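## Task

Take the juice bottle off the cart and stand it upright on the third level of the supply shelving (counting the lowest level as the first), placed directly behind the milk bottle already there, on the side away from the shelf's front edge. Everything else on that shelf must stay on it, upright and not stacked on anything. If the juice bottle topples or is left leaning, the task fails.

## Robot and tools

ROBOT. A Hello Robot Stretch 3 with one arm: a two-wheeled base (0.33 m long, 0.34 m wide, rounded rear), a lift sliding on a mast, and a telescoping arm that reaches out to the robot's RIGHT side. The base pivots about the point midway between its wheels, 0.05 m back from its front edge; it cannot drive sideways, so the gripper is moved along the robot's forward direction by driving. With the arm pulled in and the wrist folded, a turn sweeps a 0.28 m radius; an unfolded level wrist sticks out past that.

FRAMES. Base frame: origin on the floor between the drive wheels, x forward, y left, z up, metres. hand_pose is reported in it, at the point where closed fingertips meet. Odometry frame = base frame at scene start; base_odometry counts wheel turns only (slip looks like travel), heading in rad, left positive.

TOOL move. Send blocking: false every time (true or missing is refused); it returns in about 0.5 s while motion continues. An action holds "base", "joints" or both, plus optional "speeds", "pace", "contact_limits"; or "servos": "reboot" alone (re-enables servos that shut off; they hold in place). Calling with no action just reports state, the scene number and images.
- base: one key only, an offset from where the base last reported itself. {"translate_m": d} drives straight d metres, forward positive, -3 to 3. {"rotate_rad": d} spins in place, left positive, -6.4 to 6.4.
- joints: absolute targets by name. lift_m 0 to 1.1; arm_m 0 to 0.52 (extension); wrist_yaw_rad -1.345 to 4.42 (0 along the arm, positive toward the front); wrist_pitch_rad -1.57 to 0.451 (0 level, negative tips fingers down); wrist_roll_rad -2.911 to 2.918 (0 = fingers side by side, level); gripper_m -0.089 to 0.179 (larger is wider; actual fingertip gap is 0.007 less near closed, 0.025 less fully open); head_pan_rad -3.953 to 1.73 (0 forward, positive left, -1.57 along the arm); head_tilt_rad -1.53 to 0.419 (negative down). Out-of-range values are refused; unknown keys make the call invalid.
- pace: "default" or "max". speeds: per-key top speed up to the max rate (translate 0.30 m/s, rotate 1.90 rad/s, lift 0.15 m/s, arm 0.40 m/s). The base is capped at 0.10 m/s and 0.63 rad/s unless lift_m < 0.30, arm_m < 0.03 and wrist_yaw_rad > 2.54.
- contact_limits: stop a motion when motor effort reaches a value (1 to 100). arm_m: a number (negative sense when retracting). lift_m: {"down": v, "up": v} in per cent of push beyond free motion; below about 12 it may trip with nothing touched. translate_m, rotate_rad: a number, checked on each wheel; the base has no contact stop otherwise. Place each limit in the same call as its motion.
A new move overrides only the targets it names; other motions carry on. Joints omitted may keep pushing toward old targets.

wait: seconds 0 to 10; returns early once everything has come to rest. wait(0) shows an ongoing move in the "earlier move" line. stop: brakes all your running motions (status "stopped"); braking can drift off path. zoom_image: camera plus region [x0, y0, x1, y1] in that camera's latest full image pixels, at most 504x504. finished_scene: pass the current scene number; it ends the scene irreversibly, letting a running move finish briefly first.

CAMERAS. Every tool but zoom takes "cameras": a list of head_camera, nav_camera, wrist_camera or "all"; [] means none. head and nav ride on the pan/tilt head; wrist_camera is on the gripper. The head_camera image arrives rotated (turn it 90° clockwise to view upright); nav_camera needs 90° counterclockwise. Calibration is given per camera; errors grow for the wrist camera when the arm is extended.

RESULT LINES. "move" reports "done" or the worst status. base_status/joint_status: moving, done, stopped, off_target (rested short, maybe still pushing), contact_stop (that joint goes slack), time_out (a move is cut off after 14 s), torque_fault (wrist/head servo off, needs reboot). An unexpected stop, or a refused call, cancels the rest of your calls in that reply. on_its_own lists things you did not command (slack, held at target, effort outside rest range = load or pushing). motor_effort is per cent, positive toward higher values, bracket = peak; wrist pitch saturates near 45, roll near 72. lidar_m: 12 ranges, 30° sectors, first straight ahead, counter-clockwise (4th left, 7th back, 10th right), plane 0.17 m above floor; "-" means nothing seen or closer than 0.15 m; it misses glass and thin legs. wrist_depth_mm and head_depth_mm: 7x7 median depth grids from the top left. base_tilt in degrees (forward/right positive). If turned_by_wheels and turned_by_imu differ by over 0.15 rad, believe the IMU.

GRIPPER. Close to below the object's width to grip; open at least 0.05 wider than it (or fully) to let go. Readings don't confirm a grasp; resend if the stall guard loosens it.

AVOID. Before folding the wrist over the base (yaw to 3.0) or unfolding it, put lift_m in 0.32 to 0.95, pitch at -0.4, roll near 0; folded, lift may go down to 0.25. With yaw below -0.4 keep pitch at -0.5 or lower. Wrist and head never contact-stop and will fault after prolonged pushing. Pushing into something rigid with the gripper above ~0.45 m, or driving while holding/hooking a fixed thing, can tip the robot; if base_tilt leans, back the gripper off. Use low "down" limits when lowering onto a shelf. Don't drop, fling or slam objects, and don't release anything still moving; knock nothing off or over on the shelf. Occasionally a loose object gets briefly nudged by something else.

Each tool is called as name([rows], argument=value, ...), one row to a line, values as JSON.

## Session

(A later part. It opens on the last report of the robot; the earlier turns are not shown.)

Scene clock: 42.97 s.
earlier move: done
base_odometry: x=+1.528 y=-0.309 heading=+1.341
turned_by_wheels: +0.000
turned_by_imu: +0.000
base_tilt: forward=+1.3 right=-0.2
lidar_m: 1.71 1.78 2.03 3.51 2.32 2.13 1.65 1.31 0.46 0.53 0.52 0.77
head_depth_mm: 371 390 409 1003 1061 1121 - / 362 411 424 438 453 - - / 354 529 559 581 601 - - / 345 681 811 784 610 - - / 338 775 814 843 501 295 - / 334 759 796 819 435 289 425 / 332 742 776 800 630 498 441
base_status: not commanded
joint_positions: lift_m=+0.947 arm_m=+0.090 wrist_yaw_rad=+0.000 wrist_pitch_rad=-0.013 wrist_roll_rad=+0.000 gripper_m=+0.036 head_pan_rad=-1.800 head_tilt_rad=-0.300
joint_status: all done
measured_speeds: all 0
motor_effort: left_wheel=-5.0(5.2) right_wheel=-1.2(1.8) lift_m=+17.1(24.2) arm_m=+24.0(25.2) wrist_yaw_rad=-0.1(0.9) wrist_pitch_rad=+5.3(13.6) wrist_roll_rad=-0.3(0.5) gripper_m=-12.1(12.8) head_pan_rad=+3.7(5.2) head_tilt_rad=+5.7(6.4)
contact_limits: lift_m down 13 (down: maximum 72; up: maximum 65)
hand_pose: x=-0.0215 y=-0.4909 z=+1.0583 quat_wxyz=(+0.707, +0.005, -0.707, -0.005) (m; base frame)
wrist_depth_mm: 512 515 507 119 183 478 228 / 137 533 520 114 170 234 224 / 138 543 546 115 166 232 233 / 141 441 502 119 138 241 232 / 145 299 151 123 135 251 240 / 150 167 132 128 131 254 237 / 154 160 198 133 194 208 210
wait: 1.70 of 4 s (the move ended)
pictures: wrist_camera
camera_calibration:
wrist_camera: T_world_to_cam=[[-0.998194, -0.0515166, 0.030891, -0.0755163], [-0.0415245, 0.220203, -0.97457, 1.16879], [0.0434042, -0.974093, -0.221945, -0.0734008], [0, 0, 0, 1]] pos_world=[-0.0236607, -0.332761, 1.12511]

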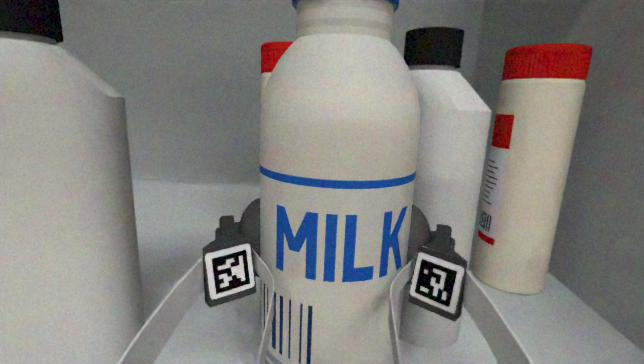

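move(joints={"gripper_m":0.105}, blocking=false)

wait(seconds=3, cameras=["wrist_camera"])

move(joints={"arm_m":0.0}, blocking=false)

wait(seconds=4, cameras=["wrist_camera","head_camera"])

Scene clock: 43.80 s.
move: moving
base_odometry: x=+1.528 y=-0.309 heading=+1.341
turned_by_wheels: +0.000
turned_by_imu: +0.000
base_tilt: forward=+1.4 right=-0.1
lidar_m: 1.72 1.78 2.03 3.52 2.32 2.13 1.64 1.31 0.46 0.53 0.52 0.77
head_depth_mm: 371 389 411 1003 1058 1119 - / 362 411 424 438 452 - - / 354 530 558 578 600 - - / 346 678 811 787 610 - - / 338 778 813 845 501 295 - / 334 758 795 817 436 289 425 / 332 743 774 800 628 477 440
base_status: not commanded
joint_positions: lift_m=+0.947 arm_m=+0.090 wrist_yaw_rad=+0.000 wrist_pitch_rad=-0.013 wrist_roll_rad=+0.000 gripper_m=+0.072 head_pan_rad=-1.800 head_tilt_rad=-0.300
joint_status: gripper_m moving
measured_speeds: all 0
motor_effort: left_wheel=-4.8(5.1) right_wheel=-0.9(1.4) lift_m=+16.6(17.0) arm_m=+24.3(24.6) wrist_yaw_rad=-0.4(0.9) wrist_pitch_rad=+4.9(5.2) wrist_roll_rad=+0.2(0.4) gripper_m=+76.2(76.8) head_pan_rad=+4.2(4.8) head_tilt_rad=+6.1(6.2)
contact_limits: lift_m down 13 (down: maximum 72; up: maximum 65)
hand_pose: x=-0.0215 y=-0.4909 z=+1.0582 quat_wxyz=(+0.707, +0.005, -0.707, -0.005) (m; base frame)
wrist_depth_mm: 515 516 504 119 183 477 229 / 138 530 524 114 170 234 224 / 138 544 534 115 166 232 233 / 141 442 501 119 138 239 232 / 145 299 150 124 136 250 239 / 150 159 134 129 130 253 237 / 154 160 190 133 194 193 210
camera_calibration:
head_camera: T_world_to_cam=[[0.0698907, 0.234772, -0.969535, 1.27658], [0.971997, -0.234621, 0.013255, -0.0213774], [-0.224361, -0.943311, -0.244595, 0.277785], [0, 0, 0, 1]] pos_world=[-0.00611849, -0.0426843, 1.30592]
nav_camera: T_world_to_cam=[[-0.0125199, -0.256816, 0.966379, -1.21498], [-0.983499, 0.177603, 0.0344564, 0.0101676], [-0.180481, -0.950002, -0.254801, 0.293862], [0, 0, 0, 1]] pos_world=[0.0478247, -0.0346638, 1.24866]
wrist_camera: T_world_to_cam=[[-0.998194, -0.0515166, 0.030891, -0.0755163], [-0.0415245, 0.220203, -0.97457, 1.16879], [0.0434042, -0.974093, -0.221945, -0.0734008], [0, 0, 0, 1]] pos_world=[-0.0236607, -0.332761, 1.12511]

Scene clock: 44.53 s.
earlier move: done
base_odometry: x=+1.528 y=-0.309 heading=+1.341
turned_by_wheels: +0.000
turned_by_imu: +0.000
base_tilt: forward=+1.3 right=-0.2
lidar_m: 1.71 1.78 2.02 3.53 2.33 2.13 1.65 1.31 0.46 0.53 0.52 0.77
head_depth_mm: 371 390 410 1006 1061 1121 - / 363 410 424 438 453 - - / 353 529 559 578 601 - - / 346 677 809 786 606 - - / 338 778 814 841 499 295 - / 334 760 796 816 434 289 429 / 333 741 777 800 630 477 426
base_status: not commanded
joint_positions: lift_m=+0.947 arm_m=+0.090 wrist_yaw_rad=+0.001 wrist_pitch_rad=-0.013 wrist_roll_rad=+0.000 gripper_m=+0.105 head_pan_rad=-1.800 head_tilt_rad=-0.300
joint_status: all done
measured_speeds: all 0
motor_effort: left_wheel=-4.5(5.1) right_wheel=-1.2(1.4) lift_m=+17.8(17.8) arm_m=+23.7(24.8) wrist_yaw_rad=-1.3(1.9) wrist_pitch_rad=+4.3(5.2) wrist_roll_rad=-0.2(0.5) gripper_m=+0.9(79.2) head_pan_rad=+4.0(4.8) head_tilt_rad=+5.8(6.2)
contact_limits: lift_m down 13 (down: maximum 72; up: maximum 65)
hand_pose: x=-0.0212 y=-0.4909 z=+1.0582 quat_wxyz=(+0.707, +0.005, -0.707, -0.005) (m; base frame)
wrist_depth_mm: 514 516 505 119 184 474 230 / 137 530 524 114 172 234 225 / 138 538 538 115 129 230 233 / 141 442 504 119 137 240 232 / 145 163 150 124 146 246 241 / 150 124 140 128 135 130 238 / - 181 190 133 191 192 206
wait: 0.73 of 3 s (the move ended)
pictures: wrist_camera
camera_calibration:
wrist_camera: T_world_to_cam=[[-0.998129, -0.0527497, 0.0309099, -0.0758477], [-0.0418145, 0.220141, -0.974571, 1.16877], [0.0446038, -0.974041, -0.221935, -0.0733743], [0, 0, 0, 1]] pos_world=[-0.0235615, -0.332764, 1.12511]

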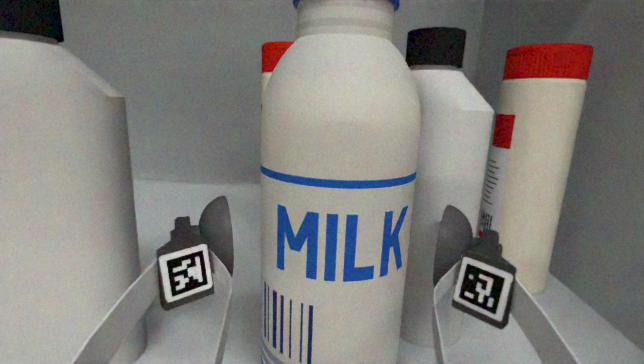

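Scene clock: 45.03 s.
move: moving
base_odometry: x=+1.528 y=-0.309 heading=+1.341
turned_by_wheels: +0.000
turned_by_imu: +0.000
base_tilt: forward=+1.3 right=-0.2
lidar_m: 1.72 1.77 2.02 3.51 2.33 2.13 1.65 1.31 0.46 0.53 0.52 0.77
head_depth_mm: 371 389 410 1001 1060 1118 - / 362 411 423 438 453 - - / 353 530 558 580 602 560 - / 345 678 811 786 607 - - / 338 777 815 844 502 283 - / 334 760 794 818 435 - 424 / 332 741 778 801 629 476 425
base_status: not commanded
joint_positions: lift_m=+0.947 arm_m=+0.072 wrist_yaw_rad=+0.001 wrist_pitch_rad=-0.013 wrist_roll_rad=+0.000 gripper_m=+0.105 head_pan_rad=-1.800 head_tilt_rad=-0.300
joint_status: arm_m moving
measured_speeds: translate_m=+0.000 rotate_rad=+0.000 lift_m=+0.000 arm_m=-0.068 wrist_yaw_rad=+0.000 wrist_pitch_rad=+0.000 wrist_roll_rad=+0.000 head_pan_rad=+0.000 head_tilt_rad=+0.000
motor_effort: left_wheel=-4.8(4.8) right_wheel=-0.7(1.5) lift_m=+18.4(18.4) arm_m=-25.3(26.1) wrist_yaw_rad=-0.7(1.7) wrist_pitch_rad=+5.3(5.3) wrist_roll_rad=-0.3(0.5) gripper_m=+0.4(1.2) head_pan_rad=+4.1(4.8) head_tilt_rad=+5.3(6.5)
contact_limits: lift_m down 13 (down: maximum 72; up: maximum 65)
hand_pose: x=-0.0212 y=-0.4732 z=+1.0582 quat_wxyz=(+0.707, +0.005, -0.707, -0.005) (m; base frame)
wrist_depth_mm: 150 527 517 134 195 487 239 / 146 547 541 130 188 250 237 / 148 169 557 130 182 247 241 / 153 172 552 134 188 256 232 / 157 168 159 140 149 261 230 / 163 125 167 145 155 130 238 / - 184 191 151 196 191 207
camera_calibration:
head_camera: T_world_to_cam=[[0.0698907, 0.234772, -0.969535, 1.27658], [0.971997, -0.234621, 0.013255, -0.0213774], [-0.224361, -0.943311, -0.244595, 0.277785], [0, 0, 0, 1]] pos_world=[-0.00611849, -0.0426843, 1.30592]
nav_camera: T_world_to_cam=[[-0.0125199, -0.256816, 0.966379, -1.21498], [-0.983499, 0.177603, 0.0344564, 0.0101676], [-0.180481, -0.950002, -0.254801, 0.293862], [0, 0, 0, 1]] pos_world=[0.0478247, -0.0346638, 1.24866]
wrist_camera: T_world_to_cam=[[-0.998129, -0.0527497, 0.0309099, -0.074914], [-0.0418145, 0.220141, -0.974571, 1.16487], [0.0446038, -0.974041, -0.221935, -0.0561337], [0, 0, 0, 1]] pos_world=[-0.0235615, -0.315064, 1.12511]

Scene clock: 46.43 s.
earlier move: done
base_odometry: x=+1.528 y=-0.309 heading=+1.341
turned_by_wheels: +0.000
turned_by_imu: +0.000
base_tilt: forward=+1.4 right=-0.1
lidar_m: 1.72 1.78 2.03 3.52 2.33 2.13 1.65 1.32 0.46 0.53 0.52 0.77
head_depth_mm: 371 390 410 1003 1062 1128 1180 / 363 412 424 438 453 470 487 / 353 530 557 579 601 511 579 / 346 678 810 784 605 454 457 / 337 778 816 844 504 493 - / 334 761 796 817 435 455 - / 333 745 777 797 629 517 425
base_status: not commanded
joint_positions: lift_m=+0.947 arm_m=+0.000 wrist_yaw_rad=+0.001 wrist_pitch_rad=-0.013 wrist_roll_rad=+0.000 gripper_m=+0.105 head_pan_rad=-1.800 head_tilt_rad=-0.300
joint_status: all done
measured_speeds: all 0
motor_effort: left_wheel=-4.6(5.0) right_wheel=-0.6(1.7) lift_m=+20.1(20.1) arm_m=-24.2(26.1) wrist_yaw_rad=-1.6(2.0) wrist_pitch_rad=+4.6(5.3) wrist_roll_rad=-0.3(0.6) gripper_m=-0.4(1.3) head_pan_rad=+4.0(5.0) head_tilt_rad=+6.2(6.5)
contact_limits: lift_m down 13 (down: maximum 72; up: maximum 65)
hand_pose: x=-0.0212 y=-0.4009 z=+1.0582 quat_wxyz=(+0.707, +0.005, -0.707, -0.005) (m; base frame)
wrist_depth_mm: 611 599 587 568 569 - 238 / 635 217 607 208 275 312 235 / 659 218 631 205 258 321 233 / 524 224 508 213 271 332 231 / 334 230 307 220 275 327 239 / 246 125 230 230 243 130 236 / - 207 205 203 205 193 211
wait: 1.40 of 4 s (the move ended)
pictures: head_camera (sideways), wrist_camera
camera_calibration:
head_camera: T_world_to_cam=[[0.0698907, 0.234772, -0.969535, 1.27658], [0.971997, -0.234621, 0.013255, -0.0213774], [-0.224361, -0.943311, -0.244595, 0.277785], [0, 0, 0, 1]] pos_world=[-0.00611849, -0.0426843, 1.30592]
wrist_camera: T_world_to_cam=[[-0.998129, -0.0527497, 0.0309099, -0.0711002], [-0.0418145, 0.220141, -0.974571, 1.14895], [0.0446038, -0.974041, -0.221935, 0.0142894], [0, 0, 0, 1]] pos_world=[-0.0235615, -0.242764, 1.12511]

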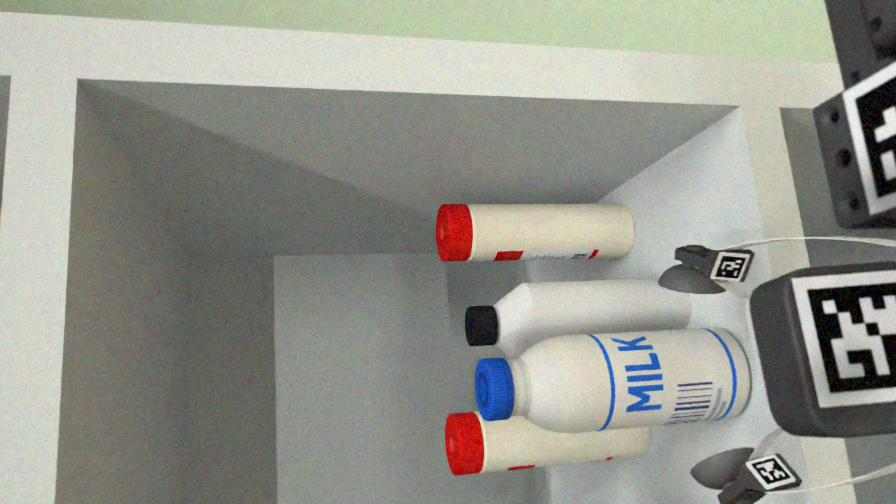

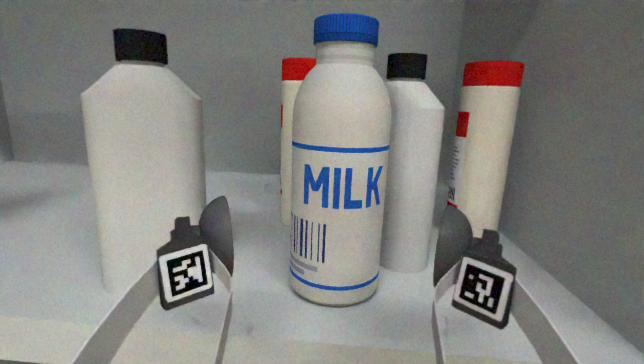

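move(base={"rotate_rad":-0.927}, joints={"gripper_m":0.04}, pace="max", blocking=false)

wait(seconds=1.3, cameras=[])

move(joints={"wrist_pitch_rad":-0.4,"lift_m":0.9}, pace="max", blocking=false)

wait(seconds=3, cameras=[])

move(joints={"wrist_yaw_rad":2.9}, pace="max", blocking=false)

wait(seconds=3, cameras=["nav_camera"])

Scene clock: 48.50 s.
move: moving
base_odometry: x=+1.528 y=-0.309 heading=+1.222
turned_by_wheels: -0.120
turned_by_imu: -0.122
base_tilt: forward=+1.4 right=-0.3
lidar_m: 1.71 1.74 2.02 3.52 3.35 2.22 1.65 1.51 0.46 0.54 0.52 0.77
head_depth_mm: 947 991 1040 1099 1161 1230 1290 / 907 945 990 1048 1098 1165 1229 / 373 400 417 437 460 479 499 / 368 506 542 573 602 513 602 / 348 666 779 765 605 515 - / 336 764 803 831 499 475 - / 332 743 775 797 421 429 426
base_status: rotate_rad moving
joint_positions: lift_m=+0.947 arm_m=+0.000 wrist_yaw_rad=+0.001 wrist_pitch_rad=-0.013 wrist_roll_rad=+0.000 gripper_m=+0.068 head_pan_rad=-1.800 head_tilt_rad=-0.300
joint_status: gripper_m moving
measured_speeds: translate_m=+0.000 rotate_rad=-0.463 lift_m=+0.000 arm_m=+0.000 wrist_yaw_rad=+0.000 wrist_pitch_rad=+0.000 wrist_roll_rad=+0.000 head_pan_rad=+0.000 head_tilt_rad=+0.000
motor_effort: left_wheel=+10.2(11.0) right_wheel=-10.8(11.0) lift_m=+22.7(22.7) arm_m=-24.8(24.9) wrist_yaw_rad=-0.9(1.6) wrist_pitch_rad=+4.8(5.4) wrist_roll_rad=-0.2(0.3) gripper_m=-77.5(79.1) head_pan_rad=+4.0(4.7) head_tilt_rad=+5.3(5.7)
contact_limits: lift_m down 13 (down: maximum 72; up: maximum 65)
hand_pose: x=-0.0212 y=-0.4009 z=+1.0582 quat_wxyz=(+0.707, +0.005, -0.707, -0.005) (m; base frame)
wrist_depth_mm: 218 574 564 577 576 248 190 / 206 593 214 267 348 246 189 / 208 608 213 231 336 244 188 / 214 251 221 274 348 242 187 / 220 252 153 284 155 240 191 / 225 236 137 244 130 238 198 / 200 198 201 203 205 204 204
camera_calibration:
head_camera: T_world_to_cam=[[0.0698907, 0.234772, -0.969535, 1.27658], [0.971997, -0.234621, 0.013255, -0.0213774], [-0.224361, -0.943311, -0.244595, 0.277785], [0, 0, 0, 1]] pos_world=[-0.00611849, -0.0426843, 1.30592]
nav_camera: T_world_to_cam=[[-0.0125199, -0.256816, 0.966379, -1.21498], [-0.983499, 0.177603, 0.0344564, 0.0101676], [-0.180481, -0.950002, -0.254801, 0.293862], [0, 0, 0, 1]] pos_world=[0.0478247, -0.0346638, 1.24866]
wrist_camera: T_world_to_cam=[[-0.998129, -0.0527497, 0.0309099, -0.0711002], [-0.0418145, 0.220141, -0.974571, 1.14895], [0.0446038, -0.974041, -0.221935, 0.0142894], [0, 0, 0, 1]] pos_world=[-0.0235615, -0.242764, 1.12511]

Scene clock: 49.80 s.
earlier move: moving
base_odometry: x=+1.528 y=-0.309 heading=+0.465
turned_by_wheels: -0.757
turned_by_imu: -0.766
base_tilt: forward=+0.9 right=-0.1
lidar_m: 0.78 0.77 1.72 1.88 2.85 3.53 2.22 1.66 1.64 1.13 0.46 0.52
head_depth_mm: 1758 1827 1890 1982 2084 2105 1729 / 1840 1900 1990 2098 2176 2092 1729 / 1917 2004 2101 2164 2297 2103 1745 / 1868 1937 2011 2095 2176 2052 1684 / 1552 1598 1657 1712 1752 1672 - / 1323 1361 1392 1431 1476 1502 - / 1156 1180 1208 1238 1270 1275 1328
base_status: rotate_rad moving
joint_positions: lift_m=+0.947 arm_m=+0.000 wrist_yaw_rad=+0.001 wrist_pitch_rad=-0.013 wrist_roll_rad=+0.000 gripper_m=+0.040 head_pan_rad=-1.800 head_tilt_rad=-0.300
joint_status: all done
measured_speeds: translate_m=+0.000 rotate_rad=-0.326 lift_m=+0.000 arm_m=+0.000 wrist_yaw_rad=+0.000 wrist_pitch_rad=+0.000 wrist_roll_rad=+0.000 head_pan_rad=+0.000 head_tilt_rad=+0.000
motor_effort: left_wheel=+6.3(11.1) right_wheel=-8.2(11.0) lift_m=+24.3(24.4) arm_m=-24.8(25.2) wrist_yaw_rad=-1.1(2.0) wrist_pitch_rad=+4.5(5.4) wrist_roll_rad=+0.1(0.3) gripper_m=-0.8(79.1) head_pan_rad=+3.5(5.1) head_tilt_rad=+5.8(5.9)
contact_limits: lift_m down 13 (down: maximum 72; up: maximum 65)
hand_pose: x=-0.0212 y=-0.4009 z=+1.0582 quat_wxyz=(+0.707, +0.005, -0.707, -0.005) (m; base frame)
wrist_depth_mm: - - - - - - - / 205 - - - - - - / 210 - - - - - - / 215 - - - - - - / 222 - 133 - 166 - - / 230 - 131 - 129 - - / 236 - - - - - -
wait: 1.30 s; no rest
pictures: none
No camera images: "cameras" was empty.

Scene clock: 50.30 s.
move: moving
base_odometry: x=+1.528 y=-0.309 heading=+0.415
turned_by_wheels: -0.050
turned_by_imu: -0.051
base_tilt: forward=+1.2 right=-0.1
lidar_m: 0.81 0.77 1.72 1.85 2.22 3.53 2.21 1.67 1.64 1.18 0.46 0.52
head_depth_mm: 1743 1797 1885 1970 2052 1757 1616 / 1819 1881 1972 2059 2145 2121 1619 / 1873 1952 2034 2144 2236 2108 1626 / 1955 2034 2132 2231 2346 2111 1632 / 1754 1804 1846 1919 1972 1966 1677 / 1467 1497 1533 1584 1613 1662 1580 / 1256 1281 1304 1331 1367 1392 1429
base_status: rotate_rad moving
joint_positions: lift_m=+0.913 arm_m=+0.000 wrist_yaw_rad=+0.001 wrist_pitch_rad=-0.399 wrist_roll_rad=+0.000 gripper_m=+0.040 head_pan_rad=-1.800 head_tilt_rad=-0.300
joint_status: lift_m moving; wrist_pitch_rad moving
measured_speeds: translate_m=+0.000 rotate_rad=+0.000 lift_m=-0.091 arm_m=+0.000 wrist_yaw_rad=+0.000 wrist_pitch_rad=-0.240 wrist_roll_rad=+0.000 head_pan_rad=+0.000 head_tilt_rad=+0.000
motor_effort: left_wheel=+5.7(7.5) right_wheel=-7.6(8.3) lift_m=+15.7(24.1) arm_m=-23.7(24.6) wrist_yaw_rad=-1.2(1.6) wrist_pitch_rad=+2.1(4.5) wrist_roll_rad=+0.1(0.3) gripper_m=-1.4(1.4) head_pan_rad=+2.9(4.8) head_tilt_rad=+5.3(5.9)
hand_pose: x=-0.0213 y=-0.3718 z=+0.9296 quat_wxyz=(+0.693, +0.140, -0.693, -0.140) (m; base frame)
wrist_depth_mm: - - - - - - - / - - - - - - - / - - - - - - - / - - - - - - - / 259 - - - - - - / 287 - 132 - 129 - - / 530 333 - - - - -
camera_calibration:
head_camera: T_world_to_cam=[[0.0698907, 0.234772, -0.969535, 1.27658], [0.971997, -0.234621, 0.013255, -0.0213774], [-0.224361, -0.943311, -0.244595, 0.277785], [0, 0, 0, 1]] pos_world=[-0.00611849, -0.0426843, 1.30592]
nav_camera: T_world_to_cam=[[-0.0125199, -0.256816, 0.966379, -1.21498], [-0.983499, 0.177603, 0.0344564, 0.0101676], [-0.180481, -0.950002, -0.254801, 0.293862], [0, 0, 0, 1]] pos_world=[0.0478247, -0.0346638, 1.24866]
wrist_camera: T_world_to_cam=[[-0.998138, -0.0602896, 0.00920889, -0.0482942], [-0.0420193, 0.57036, -0.820319, 1.00401], [0.0442043, -0.819179, -0.571832, 0.396889], [0, 0, 0, 1]] pos_world=[-0.023561, -0.250433, 1.051]

Scene clock: 50.87 s.
earlier move: done
base_odometry: x=+1.528 y=-0.309 heading=+0.415
turned_by_wheels: +0.000
turned_by_imu: +0.000
base_tilt: forward=+1.4 right=-0.2
lidar_m: 0.81 0.77 1.72 1.84 2.23 3.52 2.22 1.68 1.64 1.18 0.46 0.52
head_depth_mm: 1744 1814 1890 1969 2049 1763 1624 / 1803 1874 1955 2052 2141 2108 1618 / 1875 1964 2032 2144 2237 2119 1626 / 1941 2053 2121 2199 2324 2123 1630 / 1757 1798 1865 1910 1981 1941 1628 / 1454 1500 1542 1571 1608 1665 1585 / 1258 1279 1309 1331 1359 1397 1429
base_status: done
joint_positions: lift_m=+0.900 arm_m=+0.000 wrist_yaw_rad=+0.001 wrist_pitch_rad=-0.414 wrist_roll_rad=+0.000 gripper_m=+0.040 head_pan_rad=-1.800 head_tilt_rad=-0.300
joint_status: all done
measured_speeds: all 0
motor_effort: left_wheel=+5.9(7.5) right_wheel=-7.5(8.3) lift_m=+18.0(24.1) arm_m=-24.5(25.1) wrist_yaw_rad=-1.4(2.0) wrist_pitch_rad=+2.5(4.5) wrist_roll_rad=-0.1(0.4) gripper_m=-0.3(1.7) head_pan_rad=+3.9(4.8) head_tilt_rad=+5.0(6.1)
hand_pose: x=-0.0213 y=-0.3699 z=+0.9136 quat_wxyz=(+0.692, +0.146, -0.692, -0.145) (m; base frame)
wrist_depth_mm: - - - - - - - / - - - - - - - / - - - - - - - / 246 - - - - - - / 261 - - - - - - / 556 - 132 - 129 - - / 516 348 - - - - -
wait: 0.57 of 3 s (the move ended)
pictures: none
No camera images: "cameras" was empty.

Scene clock: 51.37 s.
move: moving
base_odometry: x=+1.528 y=-0.309 heading=+0.415
turned_by_wheels: +0.000
turned_by_imu: +0.000
base_tilt: forward=+1.5 right=-0.3
lidar_m: 0.81 0.77 1.71 1.85 2.23 3.53 2.23 1.68 1.65 1.18 0.46 0.52
head_depth_mm: 1741 1825 1897 1972 2058 1751 1613 / 1801 1888 1955 2054 2148 2107 1611 / 1876 1947 2047 2144 2265 2111 1618 / 1958 2039 2136 2223 2349 2117 1621 / 1757 1810 1850 1907 1968 1948 1625 / 1461 1489 1544 1571 1595 1667 1586 / 1254 1274 1300 1334 1360 1392 1419
base_status: not commanded
joint_positions: lift_m=+0.900 arm_m=+0.000 wrist_yaw_rad=+0.852 wrist_pitch_rad=-0.414 wrist_roll_rad=+0.000 gripper_m=+0.040 head_pan_rad=-1.800 head_tilt_rad=-0.300
joint_status: wrist_yaw_rad moving
measured_speeds: translate_m=+0.000 rotate_rad=+0.000 lift_m=+0.000 arm_m=+0.000 wrist_yaw_rad=+2.478 wrist_pitch_rad=+0.000 wrist_roll_rad=+0.000 head_pan_rad=+0.000 head_tilt_rad=+0.000
motor_effort: left_wheel=+6.0(6.1) right_wheel=-7.4(7.7) lift_m=+18.4(18.7) arm_m=-24.4(24.7) wrist_yaw_rad=+1.3(6.0) wrist_pitch_rad=+3.1(3.3) wrist_roll_rad=+0.2(0.3) gripper_m=-0.4(1.7) head_pan_rad=+4.0(4.2) head_tilt_rad=+5.4(6.0)
hand_pose: x=+0.1479 y=-0.2931 z=+0.9136 quat_wxyz=(+0.690, +0.418, -0.570, +0.154) (m; base frame)
wrist_depth_mm: 218 222 226 233 229 - - / 658 671 678 248 249 - - / 721 736 750 747 - - - / 784 794 807 804 - - - / 686 691 677 454 - - - / 572 570 132 527 129 - - / 514 507 506 496 - - -
camera_calibration:
head_camera: T_world_to_cam=[[0.0698907, 0.234772, -0.969535, 1.27658], [0.971997, -0.234621, 0.013255, -0.0213774], [-0.224361, -0.943311, -0.244595, 0.277785], [0, 0, 0, 1]] pos_world=[-0.00611849, -0.0426843, 1.30592]
nav_camera: T_world_to_cam=[[-0.0125199, -0.256816, 0.966379, -1.21498], [-0.983499, 0.177603, 0.0344564, 0.0101676], [-0.180481, -0.950002, -0.254801, 0.293862], [0, 0, 0, 1]] pos_world=[0.0478247, -0.0346638, 1.24866]
wrist_camera: T_world_to_cam=[[-0.612164, -0.790687, 0.00828156, -0.144863], [-0.466062, 0.352333, -0.811571, 0.943989], [0.638781, -0.500675, -0.584195, 0.46148], [0, 0, 0, 1]] pos_world=[0.056493, -0.216089, 1.03691]

Scene clock: 52.63 s.
earlier move: done
base_odometry: x=+1.528 y=-0.309 heading=+0.415
turned_by_wheels: +0.000
turned_by_imu: +0.000
base_tilt: forward=+1.4 right=-0.2
lidar_m: 0.81 0.77 1.72 1.85 2.22 3.52 2.22 1.67 1.64 1.18 0.46 0.52
head_depth_mm: 1753 1816 1902 1973 2044 1755 1608 / 1810 1876 1973 2072 2136 2124 1616 / 1873 1945 2043 2134 2254 2103 1621 / 1954 2037 2124 2235 2349 2116 1629 / 1754 1809 1850 1904 1958 1959 1633 / 1457 1496 1541 1575 1614 1655 1571 / 1255 1279 1304 1330 1355 1400 1415
base_status: not commanded
joint_positions: lift_m=+0.900 arm_m=+0.000 wrist_yaw_rad=+2.898 wrist_pitch_rad=-0.414 wrist_roll_rad=+0.000 gripper_m=+0.040 head_pan_rad=-1.800 head_tilt_rad=-0.300
joint_status: all done
measured_speeds: all 0
motor_effort: left_wheel=+5.5(6.2) right_wheel=-6.7(7.7) lift_m=+20.1(20.2) arm_m=-23.0(24.7) wrist_yaw_rad=+1.5(6.0) wrist_pitch_rad=+3.0(3.7) wrist_roll_rad=-0.2(0.6) gripper_m=-0.3(1.9) head_pan_rad=+3.5(4.8) head_tilt_rad=+5.5(6.1)
hand_pose: x=+0.0330 y=+0.0733 z=+0.9136 quat_wxyz=(+0.229, +0.704, +0.060, +0.669) (m; base frame)
wrist_depth_mm: 134 145 - - - - - / 149 154 - - - - - / - 166 - - - - - / - 182 - - - - - / - 202 211 - - - - / - - 132 - 129 - - / - - 315 - - - -
wait: 1.27 of 3 s (the move ended)
pictures: nav_camera (sideways)
camera_calibration:
nav_camera: T_world_to_cam=[[-0.0125199, -0.256816, 0.966379, -1.21498], [-0.983499, 0.177603, 0.0344564, 0.0101676], [-0.180481, -0.950002, -0.254801, 0.293862], [0, 0, 0, 1]] pos_world=[0.0478247, -0.0346638, 1.24866]

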